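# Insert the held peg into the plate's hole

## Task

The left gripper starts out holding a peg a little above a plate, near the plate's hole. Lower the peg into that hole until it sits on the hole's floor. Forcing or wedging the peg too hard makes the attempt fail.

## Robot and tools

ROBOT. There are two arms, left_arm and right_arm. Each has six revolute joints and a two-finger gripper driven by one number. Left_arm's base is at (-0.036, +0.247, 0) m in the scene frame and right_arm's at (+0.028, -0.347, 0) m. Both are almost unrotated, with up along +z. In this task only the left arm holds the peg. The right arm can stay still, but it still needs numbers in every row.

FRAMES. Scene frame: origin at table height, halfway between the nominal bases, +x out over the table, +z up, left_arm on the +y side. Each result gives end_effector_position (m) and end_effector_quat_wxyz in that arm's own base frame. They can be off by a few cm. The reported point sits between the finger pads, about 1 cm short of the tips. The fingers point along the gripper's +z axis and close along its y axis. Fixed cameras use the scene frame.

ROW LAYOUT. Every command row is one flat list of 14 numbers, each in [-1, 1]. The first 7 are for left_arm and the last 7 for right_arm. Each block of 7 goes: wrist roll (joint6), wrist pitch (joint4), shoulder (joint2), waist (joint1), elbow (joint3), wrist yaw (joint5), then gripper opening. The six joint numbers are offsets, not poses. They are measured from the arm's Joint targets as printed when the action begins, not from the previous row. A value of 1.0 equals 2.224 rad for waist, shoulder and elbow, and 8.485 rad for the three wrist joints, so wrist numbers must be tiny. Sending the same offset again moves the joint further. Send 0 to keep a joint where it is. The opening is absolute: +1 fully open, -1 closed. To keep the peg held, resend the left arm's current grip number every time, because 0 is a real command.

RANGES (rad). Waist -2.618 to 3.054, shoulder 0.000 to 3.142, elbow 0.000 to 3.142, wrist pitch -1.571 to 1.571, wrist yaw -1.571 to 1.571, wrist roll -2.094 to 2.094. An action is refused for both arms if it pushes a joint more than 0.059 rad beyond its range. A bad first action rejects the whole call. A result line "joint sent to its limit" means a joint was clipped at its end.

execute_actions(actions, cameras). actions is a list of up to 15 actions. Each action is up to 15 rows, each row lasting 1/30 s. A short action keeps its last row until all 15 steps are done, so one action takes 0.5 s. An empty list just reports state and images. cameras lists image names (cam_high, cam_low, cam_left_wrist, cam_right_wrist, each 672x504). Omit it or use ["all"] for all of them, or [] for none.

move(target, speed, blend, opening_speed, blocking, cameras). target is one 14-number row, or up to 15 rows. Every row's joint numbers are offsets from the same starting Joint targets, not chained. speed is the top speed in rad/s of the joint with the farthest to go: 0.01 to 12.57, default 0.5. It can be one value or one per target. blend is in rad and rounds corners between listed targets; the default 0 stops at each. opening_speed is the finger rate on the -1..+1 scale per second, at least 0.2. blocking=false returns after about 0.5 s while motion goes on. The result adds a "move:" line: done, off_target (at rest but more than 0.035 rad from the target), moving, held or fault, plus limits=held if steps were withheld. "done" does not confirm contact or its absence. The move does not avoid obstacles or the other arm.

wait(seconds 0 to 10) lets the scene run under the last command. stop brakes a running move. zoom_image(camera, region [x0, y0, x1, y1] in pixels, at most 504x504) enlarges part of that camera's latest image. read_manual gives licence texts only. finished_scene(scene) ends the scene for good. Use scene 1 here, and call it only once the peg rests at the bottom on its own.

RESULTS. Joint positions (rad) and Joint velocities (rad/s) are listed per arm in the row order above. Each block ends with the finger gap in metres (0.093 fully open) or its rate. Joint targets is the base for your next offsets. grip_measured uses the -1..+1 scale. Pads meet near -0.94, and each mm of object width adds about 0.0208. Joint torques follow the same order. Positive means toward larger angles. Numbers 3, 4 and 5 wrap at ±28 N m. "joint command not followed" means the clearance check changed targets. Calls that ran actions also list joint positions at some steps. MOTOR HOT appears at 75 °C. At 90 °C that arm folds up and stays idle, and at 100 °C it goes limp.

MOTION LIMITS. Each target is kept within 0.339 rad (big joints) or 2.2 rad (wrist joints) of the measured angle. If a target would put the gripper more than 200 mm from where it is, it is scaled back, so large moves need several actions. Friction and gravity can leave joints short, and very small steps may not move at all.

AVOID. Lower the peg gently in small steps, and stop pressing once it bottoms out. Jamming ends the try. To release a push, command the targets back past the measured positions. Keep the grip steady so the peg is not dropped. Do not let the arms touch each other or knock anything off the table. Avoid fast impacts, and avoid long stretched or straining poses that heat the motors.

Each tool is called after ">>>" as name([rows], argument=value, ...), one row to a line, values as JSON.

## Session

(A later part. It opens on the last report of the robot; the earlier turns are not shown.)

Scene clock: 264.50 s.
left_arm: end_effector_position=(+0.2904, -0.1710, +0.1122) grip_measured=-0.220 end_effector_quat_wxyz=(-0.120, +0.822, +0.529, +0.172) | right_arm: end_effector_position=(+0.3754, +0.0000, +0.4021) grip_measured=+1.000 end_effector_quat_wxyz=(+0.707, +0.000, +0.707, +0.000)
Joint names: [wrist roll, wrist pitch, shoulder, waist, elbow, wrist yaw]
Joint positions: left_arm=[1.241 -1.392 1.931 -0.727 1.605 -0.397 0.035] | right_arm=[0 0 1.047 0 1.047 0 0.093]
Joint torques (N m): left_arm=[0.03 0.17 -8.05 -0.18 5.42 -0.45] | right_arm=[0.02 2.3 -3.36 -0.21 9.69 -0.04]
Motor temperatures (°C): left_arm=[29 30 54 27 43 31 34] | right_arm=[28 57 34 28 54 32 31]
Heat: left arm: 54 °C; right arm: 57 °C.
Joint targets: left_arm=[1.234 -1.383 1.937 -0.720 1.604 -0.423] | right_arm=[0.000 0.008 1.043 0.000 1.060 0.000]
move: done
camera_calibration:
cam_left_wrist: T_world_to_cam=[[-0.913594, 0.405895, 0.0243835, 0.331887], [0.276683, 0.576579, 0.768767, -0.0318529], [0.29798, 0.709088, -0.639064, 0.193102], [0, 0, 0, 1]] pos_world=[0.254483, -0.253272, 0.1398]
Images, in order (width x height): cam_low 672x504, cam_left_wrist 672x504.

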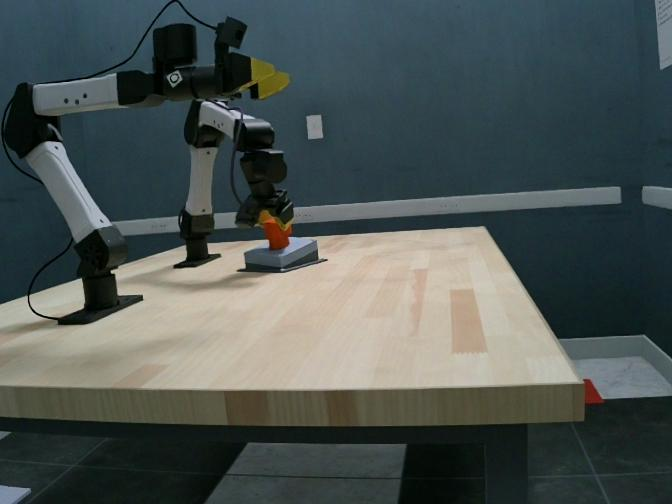

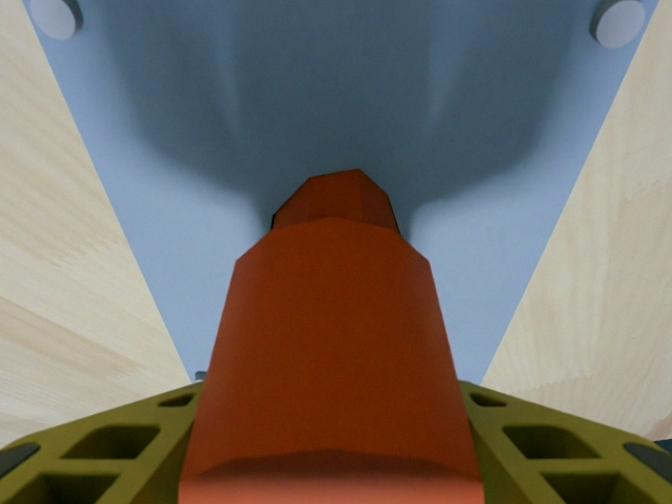

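>>> move([
  [0,0,0,0.0011,0,0,-0.921165,0,0,0,0,0,0,1.0],
  [0,0.00183,0.0007,0.0015,-0.0066,0,-0.921165,0,0,0,0,0,0,1.0],
], speed=0.025, cameras=["cam_low","cam_left_wrist"])

>>> zoom_image(camera="cam_left_wrist", region=[270, 150, 410, 250])

Scene clock: 268.07 s.
left_arm: end_effector_position=(+0.2911, -0.1698, +0.1085) grip_measured=-0.220 end_effector_quat_wxyz=(-0.120, +0.821, +0.531, +0.172) | right_arm: end_effector_position=(+0.3754, +0.0000, +0.4021) grip_measured=+1.000 end_effector_quat_wxyz=(+0.707, +0.000, +0.707, +0.000)
Joint names: [wrist roll, wrist pitch, shoulder, waist, elbow, wrist yaw]
Joint positions: left_arm=[1.241 -1.377 1.931 -0.722 1.591 -0.397 0.035] | right_arm=[0 0 1.047 0 1.047 0 0.093]
Joint torques (N m): left_arm=[0.02 0.11 -7.98 -0.27 5.42 -0.39] | right_arm=[0.02 2.29 -3.04 -0.01 9.81 -0.01]
Motor temperatures (°C): left_arm=[29 30 54 27 43 31 35] | right_arm=[28 57 34 28 54 32 31]
Heat: left arm: 54 °C; right arm: 57 °C.
Joint targets: left_arm=[1.234 -1.368 1.939 -0.717 1.590 -0.423] | right_arm=[0.000 0.008 1.043 0.000 1.060 0.000]
move: done
camera_calibration:
cam_left_wrist: T_world_to_cam=[[-0.915296, 0.402109, 0.0232748, 0.332049], [0.273629, 0.578362, 0.768521, -0.0287204], [0.295568, 0.709793, -0.639401, 0.190426], [0, 0, 0, 1]] pos_world=[0.255498, -0.252072, 0.136103]
Images, in order (width x height): cam_low 672x504, cam_left_wrist 672x504.

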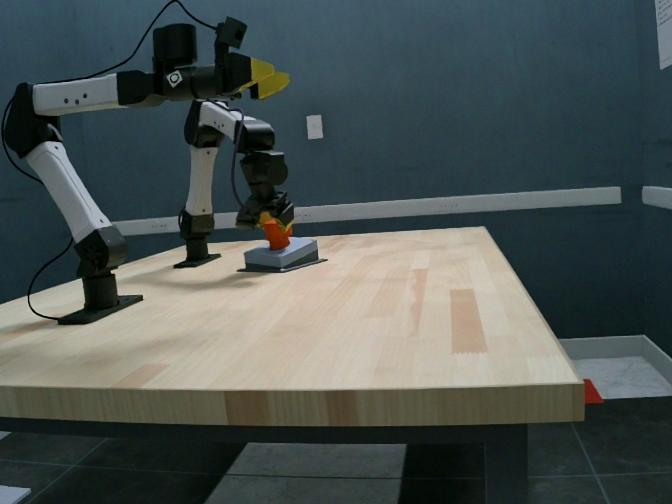

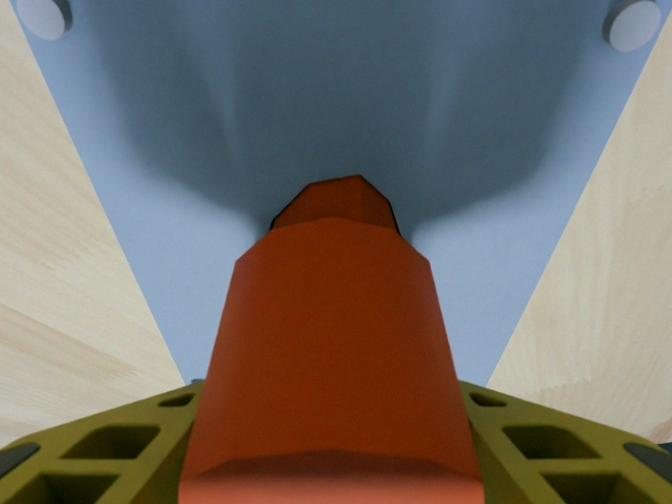

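Scaled by 3.600 from the camera's 672x504 image, which has a finer 960x720 frame.

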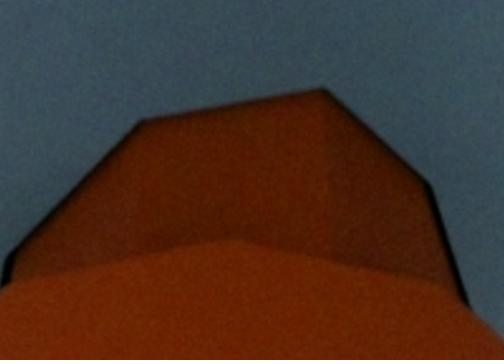

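>>> move(target=[0,0.00183,0.0009,0.0007,-0.0065,0,-0.921165,0,0,0,0,0,0,1.0], speed=0.025, cameras=["cam_low","cam_left_wrist"])

>>> zoom_image(camera="cam_left_wrist", region=[270, 150, 410, 250])

Scene clock: 271.80 s.
left_arm: end_effector_position=(+0.2914, -0.1691, +0.1048) grip_measured=-0.220 end_effector_quat_wxyz=(-0.119, +0.820, +0.532, +0.172) | right_arm: end_effector_position=(+0.3754, +0.0000, +0.4021) grip_measured=+1.000 end_effector_quat_wxyz=(+0.707, +0.000, +0.707, +0.000)
Joint names: [wrist roll, wrist pitch, shoulder, waist, elbow, wrist yaw]
Joint positions: left_arm=[1.241 -1.361 1.931 -0.72 1.576 -0.397 0.035] | right_arm=[0 0 1.047 0 1.047 0 0.093]
Joint torques (N m): left_arm=[0.06 0.13 -7.98 -0.27 5.44 -0.41] | right_arm=[0 2.28 -3.07 -0.1 9.77 0]
Motor temperatures (°C): left_arm=[29 30 54 27 43 31 35] | right_arm=[28 57 34 28 54 32 31]
Heat: left arm: 54 °C; right arm: 57 °C.
Joint targets: left_arm=[1.234 -1.352 1.941 -0.715 1.575 -0.423] | right_arm=[0.000 0.008 1.043 0.000 1.060 0.000]
move: done
camera_calibration:
cam_left_wrist: T_world_to_cam=[[-0.916251, 0.400007, 0.0218564, 0.332258], [0.271408, 0.579704, 0.768297, -0.0255071], [0.294654, 0.709886, -0.63972, 0.187849], [0, 0, 0, 1]] pos_world=[0.256004, -0.251471, 0.132506]
Images, in order (width x height): cam_low 672x504, cam_left_wrist 672x504.

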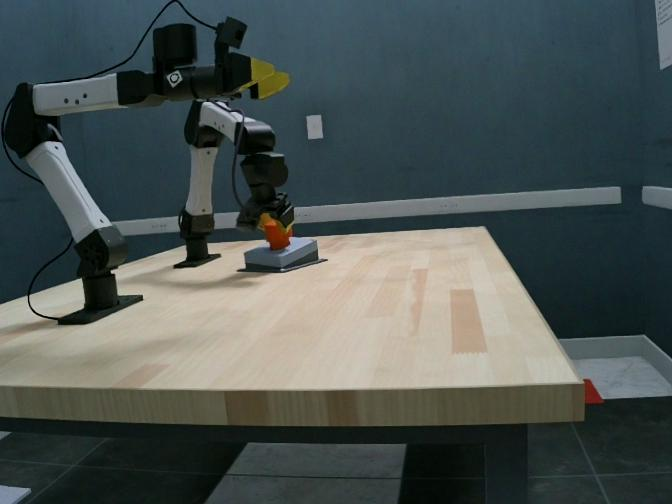

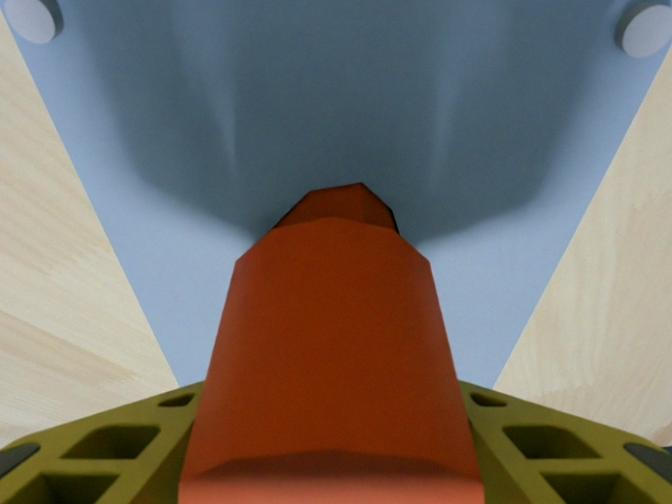

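Scaled by 3.600 from the camera's 672x504 image, which has a finer 960x720 frame.

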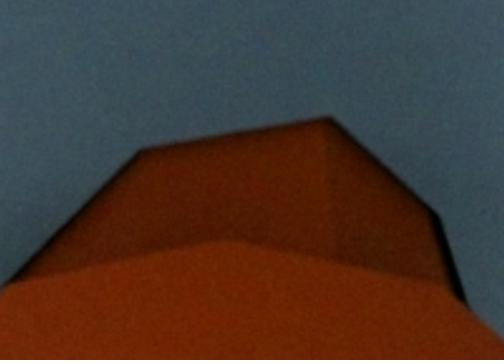

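>>> move(target=[0,0.00174,0.0004,0.0004,-0.0065,0,-0.921165,0,0,0,0,0,0,1.0], speed=0.025, cameras=["cam_low","cam_left_wrist"])

>>> zoom_image(camera="cam_left_wrist", region=[270, 160, 410, 260])

>>> zoom_image(camera="cam_low", region=[245, 200, 325, 275])

Scene clock: 288.10 s.
left_arm: end_effector_position=(+0.2912, -0.1689, +0.1012) grip_measured=-0.220 end_effector_quat_wxyz=(-0.119, +0.820, +0.532, +0.172) | right_arm: end_effector_position=(+0.3754, +0.0000, +0.4021) grip_measured=+1.000 end_effector_quat_wxyz=(+0.707, +0.000, +0.707, +0.000)
Joint names: [wrist roll, wrist pitch, shoulder, waist, elbow, wrist yaw]
Joint positions: left_arm=[1.241 -1.346 1.931 -0.72 1.562 -0.397 0.035] | right_arm=[0 0 1.047 0 1.047 0 0.093]
Joint torques (N m): left_arm=[0.07 0.13 -7.54 -0.18 5.35 -0.45] | right_arm=[0.01 2.33 -2.93 -0.27 9.65 0.06]
Motor temperatures (°C): left_arm=[29 30 53 27 43 31 35] | right_arm=[28 58 34 28 54 32 31]
Heat: left arm: 53 °C; right arm: 58 °C.
Joint targets: left_arm=[1.234 -1.337 1.942 -0.714 1.561 -0.423] | right_arm=[0.000 0.008 1.043 0.000 1.060 0.000]
move: done
camera_calibration:
cam_left_wrist: T_world_to_cam=[[-0.916275, 0.399996, 0.0210696, 0.332176], [0.270908, 0.58011, 0.768167, -0.022558], [0.295041, 0.70956, -0.639902, 0.185307], [0, 0, 0, 1]] pos_world=[0.255803, -0.251269, 0.128908]
Images, in order (width x height): cam_low 672x504, cam_left_wrist 672x504.

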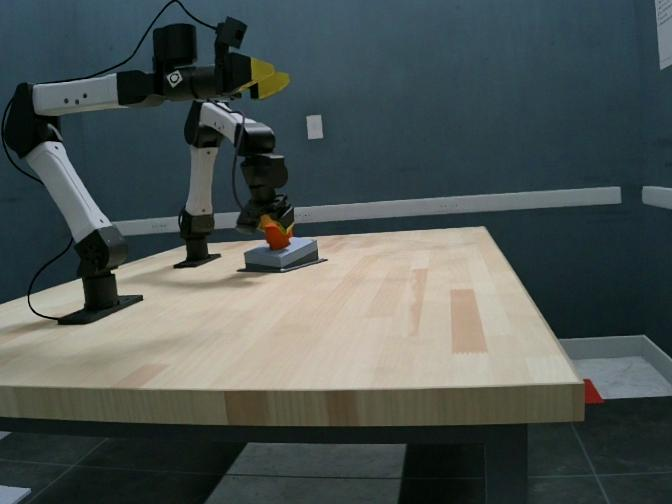

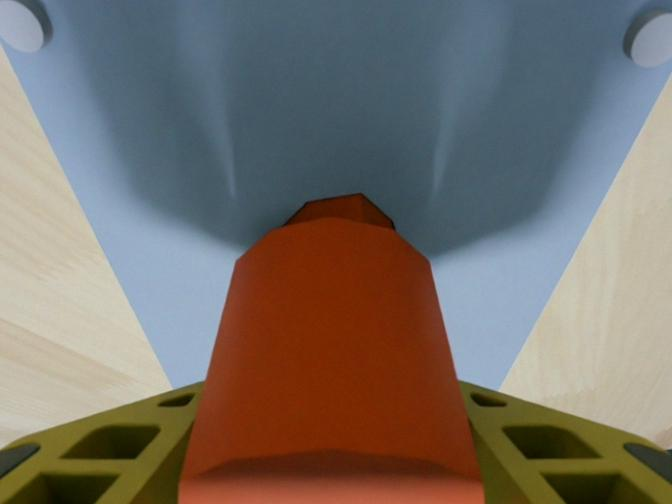

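Scaled by 3.600 from the camera's 672x504 image, which has a finer 960x720 frame.

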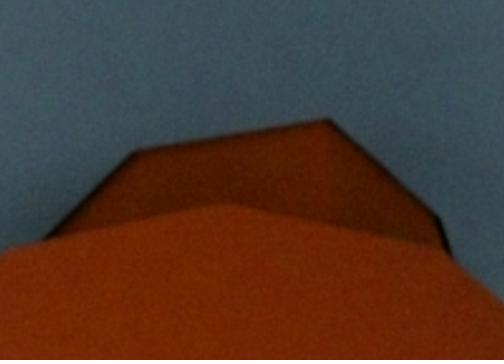

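Scaled by 6.300 from the camera's 672x504 image, which has a finer 960x720 frame.

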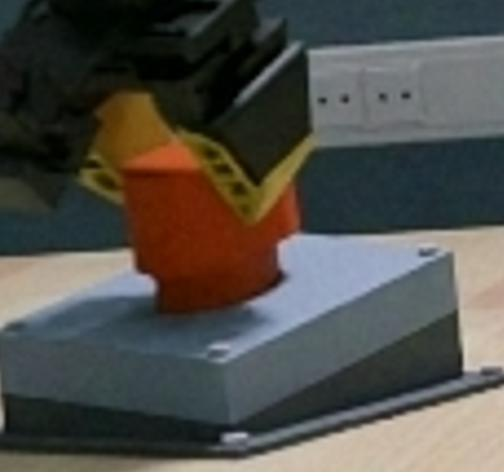

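>>> move(target=[0,0.00132,0.0003,0.0005,-0.00486,0,-0.921165,0,0,0,0,0,0,1.0], speed=0.025, cameras=["cam_low","cam_left_wrist"])

>>> zoom_image(camera="cam_left_wrist", region=[270, 160, 410, 260])

Scene clock: 293.20 s.
left_arm: end_effector_position=(+0.2913, -0.1684, +0.0987) grip_measured=-0.220 end_effector_quat_wxyz=(-0.119, +0.820, +0.533, +0.172) | right_arm: end_effector_position=(+0.3754, +0.0000, +0.4021) grip_measured=+1.000 end_effector_quat_wxyz=(+0.707, +0.000, +0.707, +0.000)
Joint names: [wrist roll, wrist pitch, shoulder, waist, elbow, wrist yaw]
Joint positions: left_arm=[1.241 -1.335 1.931 -0.719 1.552 -0.397 0.035] | right_arm=[0 0 1.047 0 1.047 0 0.093]
Joint torques (N m): left_arm=[0.1 0.12 -7.66 -0.13 5.22 -0.43] | right_arm=[0.03 2.29 -2.99 -0.21 9.8 0]
Motor temperatures (°C): left_arm=[29 30 53 27 43 31 35] | right_arm=[28 58 34 28 54 32 31]
Heat: left arm: 53 °C; right arm: 58 °C.
Joint targets: left_arm=[1.234 -1.326 1.942 -0.713 1.550 -0.423] | right_arm=[0.000 0.008 1.043 0.000 1.060 0.000]
move: done
camera_calibration:
cam_left_wrist: T_world_to_cam=[[-0.916757, 0.398926, 0.0203783, 0.332106], [0.269822, 0.580835, 0.768002, -0.0204188], [0.29454, 0.709569, -0.640123, 0.183552], [0, 0, 0, 1]] pos_world=[0.255906, -0.250869, 0.12641]
Images, in order (width x height): cam_low 672x504, cam_left_wrist 672x504.

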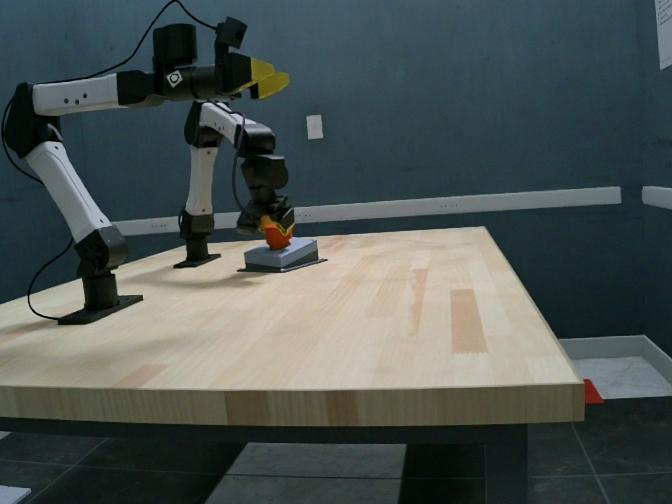

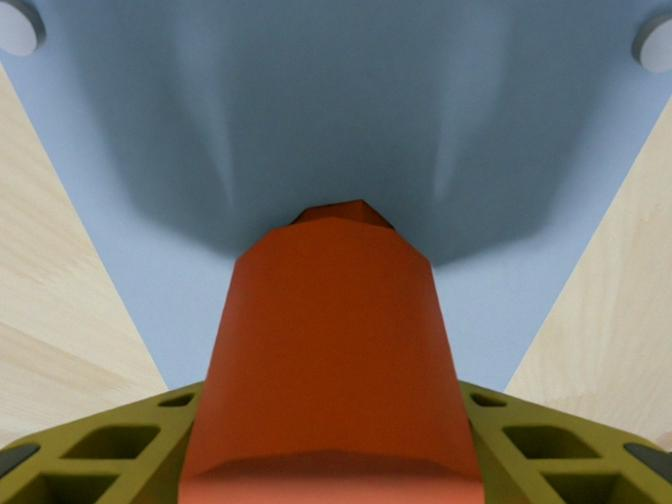

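Scaled by 3.600 from the camera's 672x504 image, which has a finer 960x720 frame.

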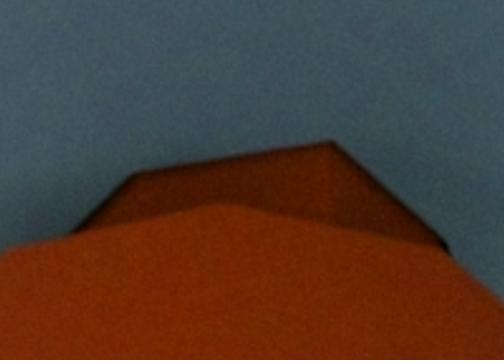

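>>> move(target=[0,0.00132,0.0003,0.0004,-0.00486,0,-0.921165,0,0,0,0,0,0,1.0], speed=0.02, cameras=["cam_low","cam_left_wrist"])

>>> zoom_image(camera="cam_left_wrist", region=[270, 160, 410, 260])

>>> zoom_image(camera="cam_low", region=[245, 200, 325, 275])

Scene clock: 296.23 s.
left_arm: end_effector_position=(+0.2913, -0.1684, +0.0984) grip_measured=-0.220 end_effector_quat_wxyz=(-0.119, +0.820, +0.533, +0.172) | right_arm: end_effector_position=(+0.3754, +0.0000, +0.4021) grip_measured=+1.000 end_effector_quat_wxyz=(+0.707, +0.000, +0.707, +0.000)
Joint names: [wrist roll, wrist pitch, shoulder, waist, elbow, wrist yaw]
Joint positions: left_arm=[1.241 -1.334 1.931 -0.719 1.551 -0.397 0.035] | right_arm=[0 0 1.047 0 1.047 0 0.093]
Joint torques (N m): left_arm=[0.14 0.27 -7.61 0.03 4.59 -0.49] | right_arm=[0 2.31 -3.02 -0.18 9.95 0.06]
Motor temperatures (°C): left_arm=[29 30 53 27 43 31 35] | right_arm=[28 58 34 28 54 32 31]
Heat: left arm: 53 °C; right arm: 58 °C.
Joint targets: left_arm=[1.234 -1.315 1.943 -0.712 1.539 -0.423] | right_arm=[0.000 0.008 1.043 0.000 1.060 0.000]
move: done
camera_calibration:
cam_left_wrist: T_world_to_cam=[[-0.916722, 0.399008, 0.0203327, 0.332091], [0.269724, 0.580542, 0.768258, -0.0202485], [0.294737, 0.709763, -0.639817, 0.183184], [0, 0, 0, 1]] pos_world=[0.255905, -0.250769, 0.126008]
Images, in order (width x height): cam_low 672x504, cam_left_wrist 672x504.

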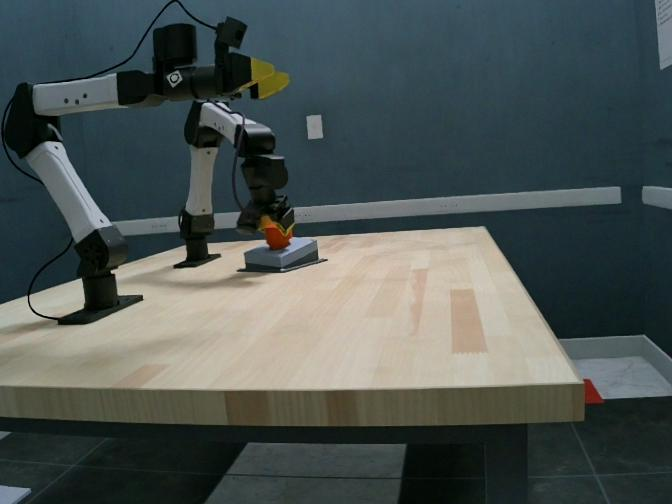

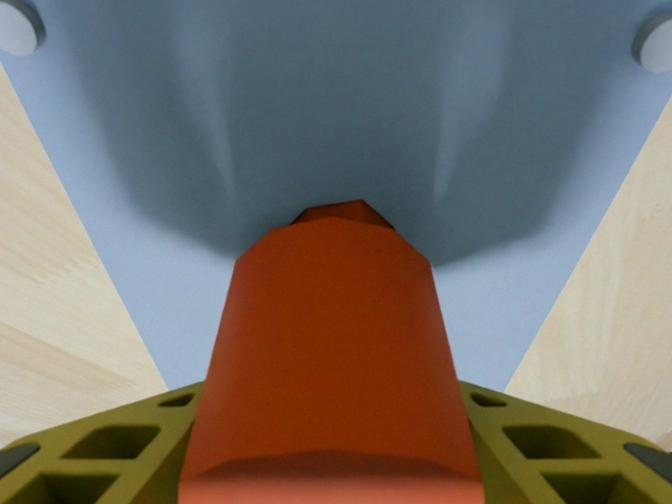

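Scaled by 3.600 from the camera's 672x504 image, which has a finer 960x720 frame.

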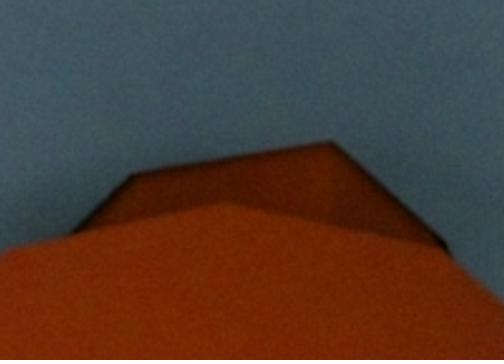

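Scaled by 6.300 from the camera's 672x504 image, which has a finer 960x720 frame.

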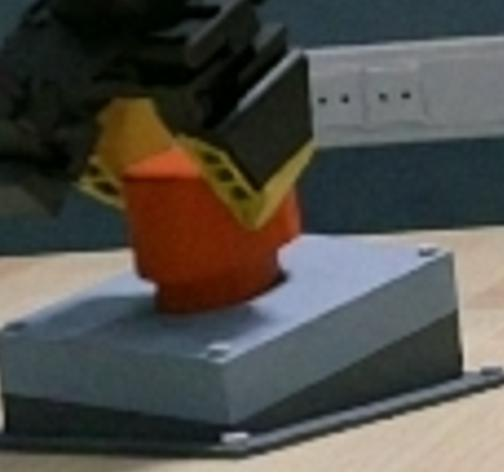

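>>> move([
  [0,-0.0011,0,0,0.0041,0,-0.921165,0,0,0,0,0,0,1.0],
  [0,-0.0011,0,0,0.0041,0,0.25,0,0,0,0,0,0,1.0],
], speed=0.03, opening_speed=0.8, cameras=["cam_left_wrist","cam_low"])

>>> zoom_image(camera="cam_left_wrist", region=[270, 160, 410, 260])

>>> zoom_image(camera="cam_low", region=[245, 200, 325, 275])

Scene clock: 303.37 s.
left_arm: end_effector_position=(+0.2931, -0.1671, +0.0989) grip_measured=+0.248 end_effector_quat_wxyz=(-0.119, +0.819, +0.533, +0.177) | right_arm: end_effector_position=(+0.3754, +0.0000, +0.4021) grip_measured=+1.000 end_effector_quat_wxyz=(+0.707, +0.000, +0.707, +0.000)
Joint names: [wrist roll, wrist pitch, shoulder, waist, elbow, wrist yaw]
Joint positions: left_arm=[1.241 -1.331 1.931 -0.717 1.551 -0.407 0.057] | right_arm=[0 0 1.047 0 1.047 0 0.093]
Joint torques (N m): left_arm=[0.05 0.16 -7.51 -0.03 5.18 -0.29] | right_arm=[0.05 2.3 -3.19 -0.21 9.95 0.03]
Motor temperatures (°C): left_arm=[29 30 53 28 43 31 35] | right_arm=[28 58 34 28 54 32 31]
Heat: left arm: 53 °C; right arm: 58 °C.
Joint targets: left_arm=[1.235 -1.324 1.943 -0.712 1.548 -0.423] | right_arm=[0.000 0.008 1.043 0.000 1.060 0.000]
move: done
camera_calibration:
cam_left_wrist: T_world_to_cam=[[-0.917074, 0.398425, 0.0152654, 0.333694], [0.263306, 0.576426, 0.773565, -0.0212524], [0.299408, 0.713436, -0.633533, 0.18079], [0, 0, 0, 1]] pos_world=[0.257488, -0.249683, 0.125883]
Images, in order (width x height): cam_low 672x504, cam_left_wrist 672x504.

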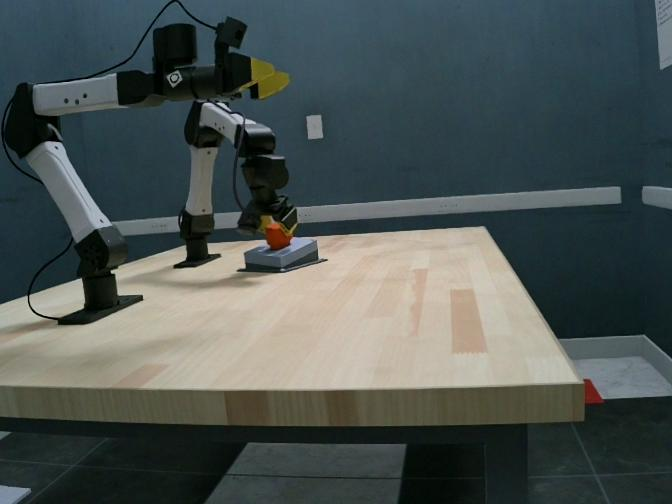

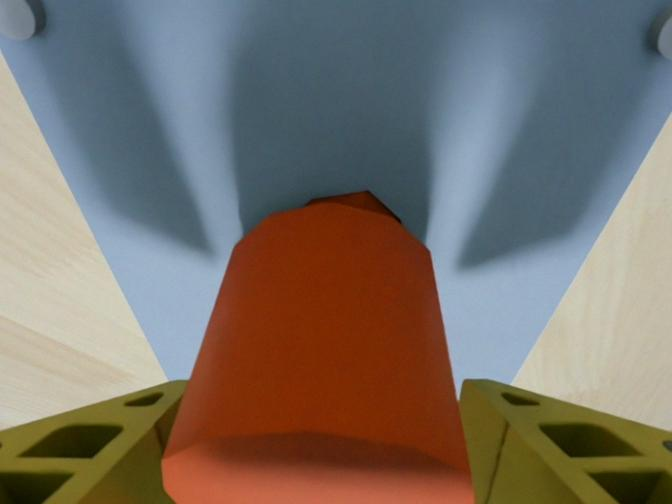

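Scaled by 3.600 from the camera's 672x504 image, which has a finer 960x720 frame.

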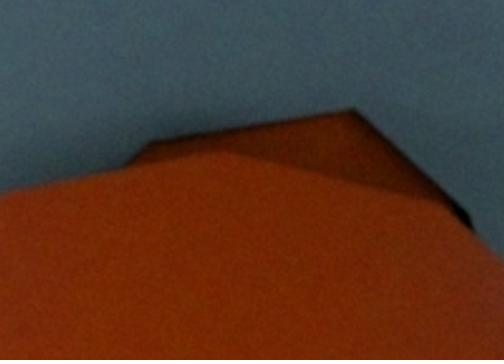

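Scaled by 6.300 from the camera's 672x504 image, which has a finer 960x720 frame.

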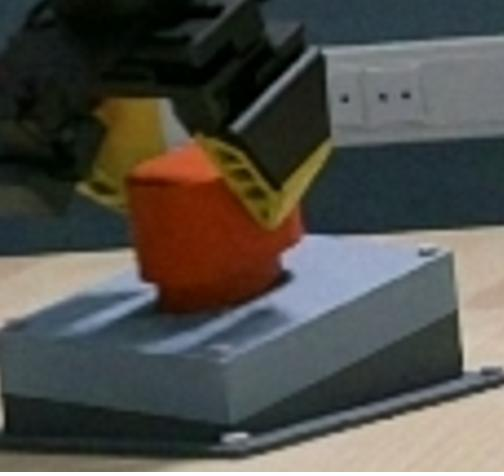

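>>> move([
  [0,0,0,0,0,0,0.9,0,0,0,0,0,0,1.0],
  [0,-0.0235,0.0,0,0.0895,0,0.9,0,0,0,0,0,0,1.0],
], speed=0.3, opening_speed=1.5, cameras=["cam_left_wrist","cam_low","cam_high"])

>>> zoom_image(camera="cam_left_wrist", region=[200, 60, 500, 400])

>>> zoom_image(camera="cam_low", region=[240, 205, 320, 275])

Scene clock: 309.70 s.
left_arm: end_effector_position=(+0.2947, -0.1683, +0.1425) grip_measured=+0.897 end_effector_quat_wxyz=(-0.120, +0.819, +0.533, +0.177) | right_arm: end_effector_position=(+0.3754, +0.0000, +0.4021) grip_measured=+1.000 end_effector_quat_wxyz=(+0.707, +0.000, +0.707, +0.000)
Joint names: [wrist roll, wrist pitch, shoulder, waist, elbow, wrist yaw]
Joint positions: left_arm=[1.241 -1.506 1.931 -0.717 1.724 -0.408 0.088] | right_arm=[0 0 1.047 0 1.047 0 0.093]
Joint torques (N m): left_arm=[0.03 -0.18 -7.47 -0.06 7.21 -0.32] | right_arm=[-0.01 2.31 -3.3 -0.09 9.8 -0.02]
Motor temperatures (°C): left_arm=[29 30 53 28 43 31 34] | right_arm=[28 58 34 28 54 32 31]
Heat: left arm: 53 °C; right arm: 58 °C.
Joint targets: left_arm=[1.234 -1.524 1.943 -0.712 1.747 -0.423] | right_arm=[0.000 0.008 1.043 0.000 1.060 0.000]
move: done
camera_calibration:
cam_left_wrist: T_world_to_cam=[[-0.917161, 0.398189, 0.0161749, 0.334881], [0.263344, 0.575106, 0.774534, -0.0550784], [0.299109, 0.714632, -0.632325, 0.208804], [0, 0, 0, 1]] pos_world=[0.259189, -0.250888, 0.169275]
Images, in order (width x height): cam_high 672x504, cam_low 672x504, cam_left_wrist 672x504.

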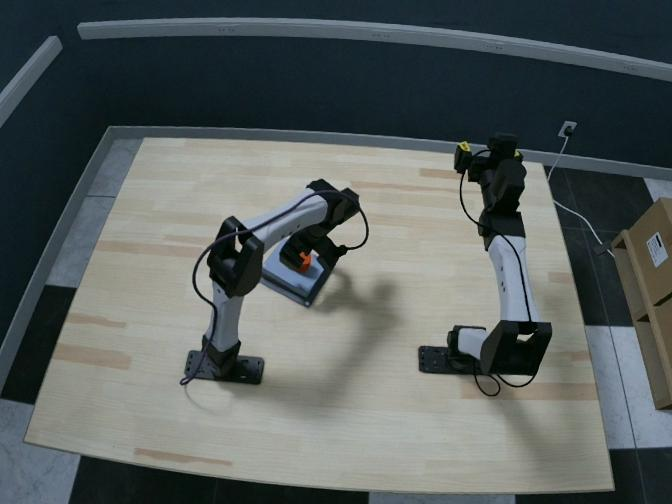

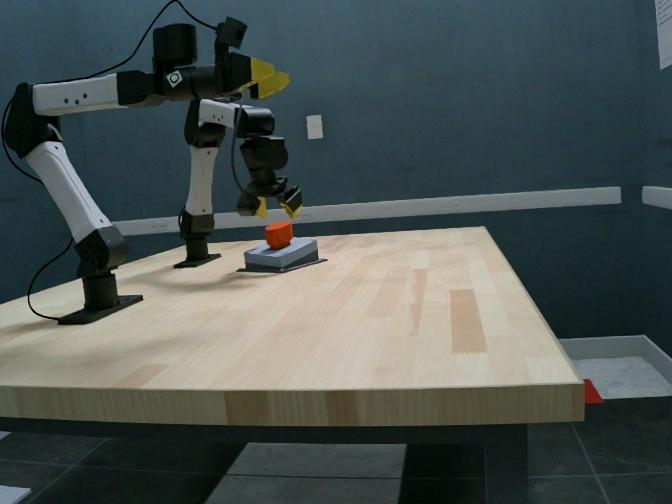

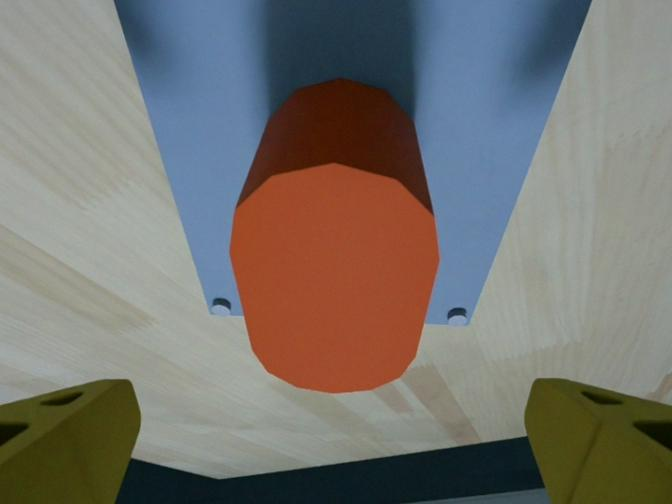

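Scaled by 1.482 from the camera's 672x504 image, which has a finer 960x720 frame.

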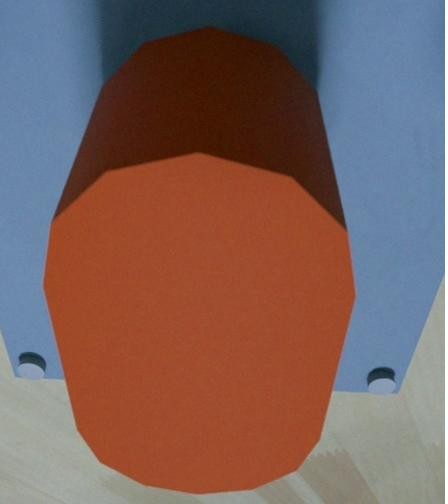

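Scaled by 6.300 from the camera's 672x504 image, which has a finer 960x720 frame.

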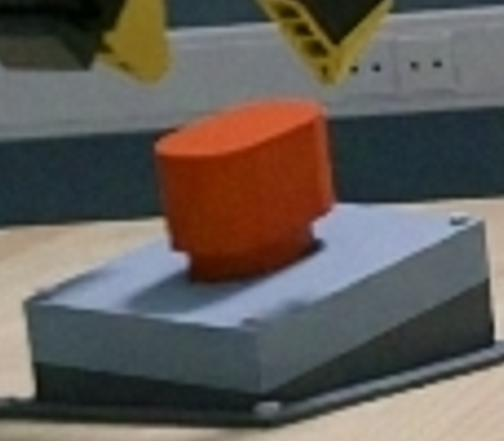

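>>> finished_scene(scene=2)

The scene is finished: the task was done.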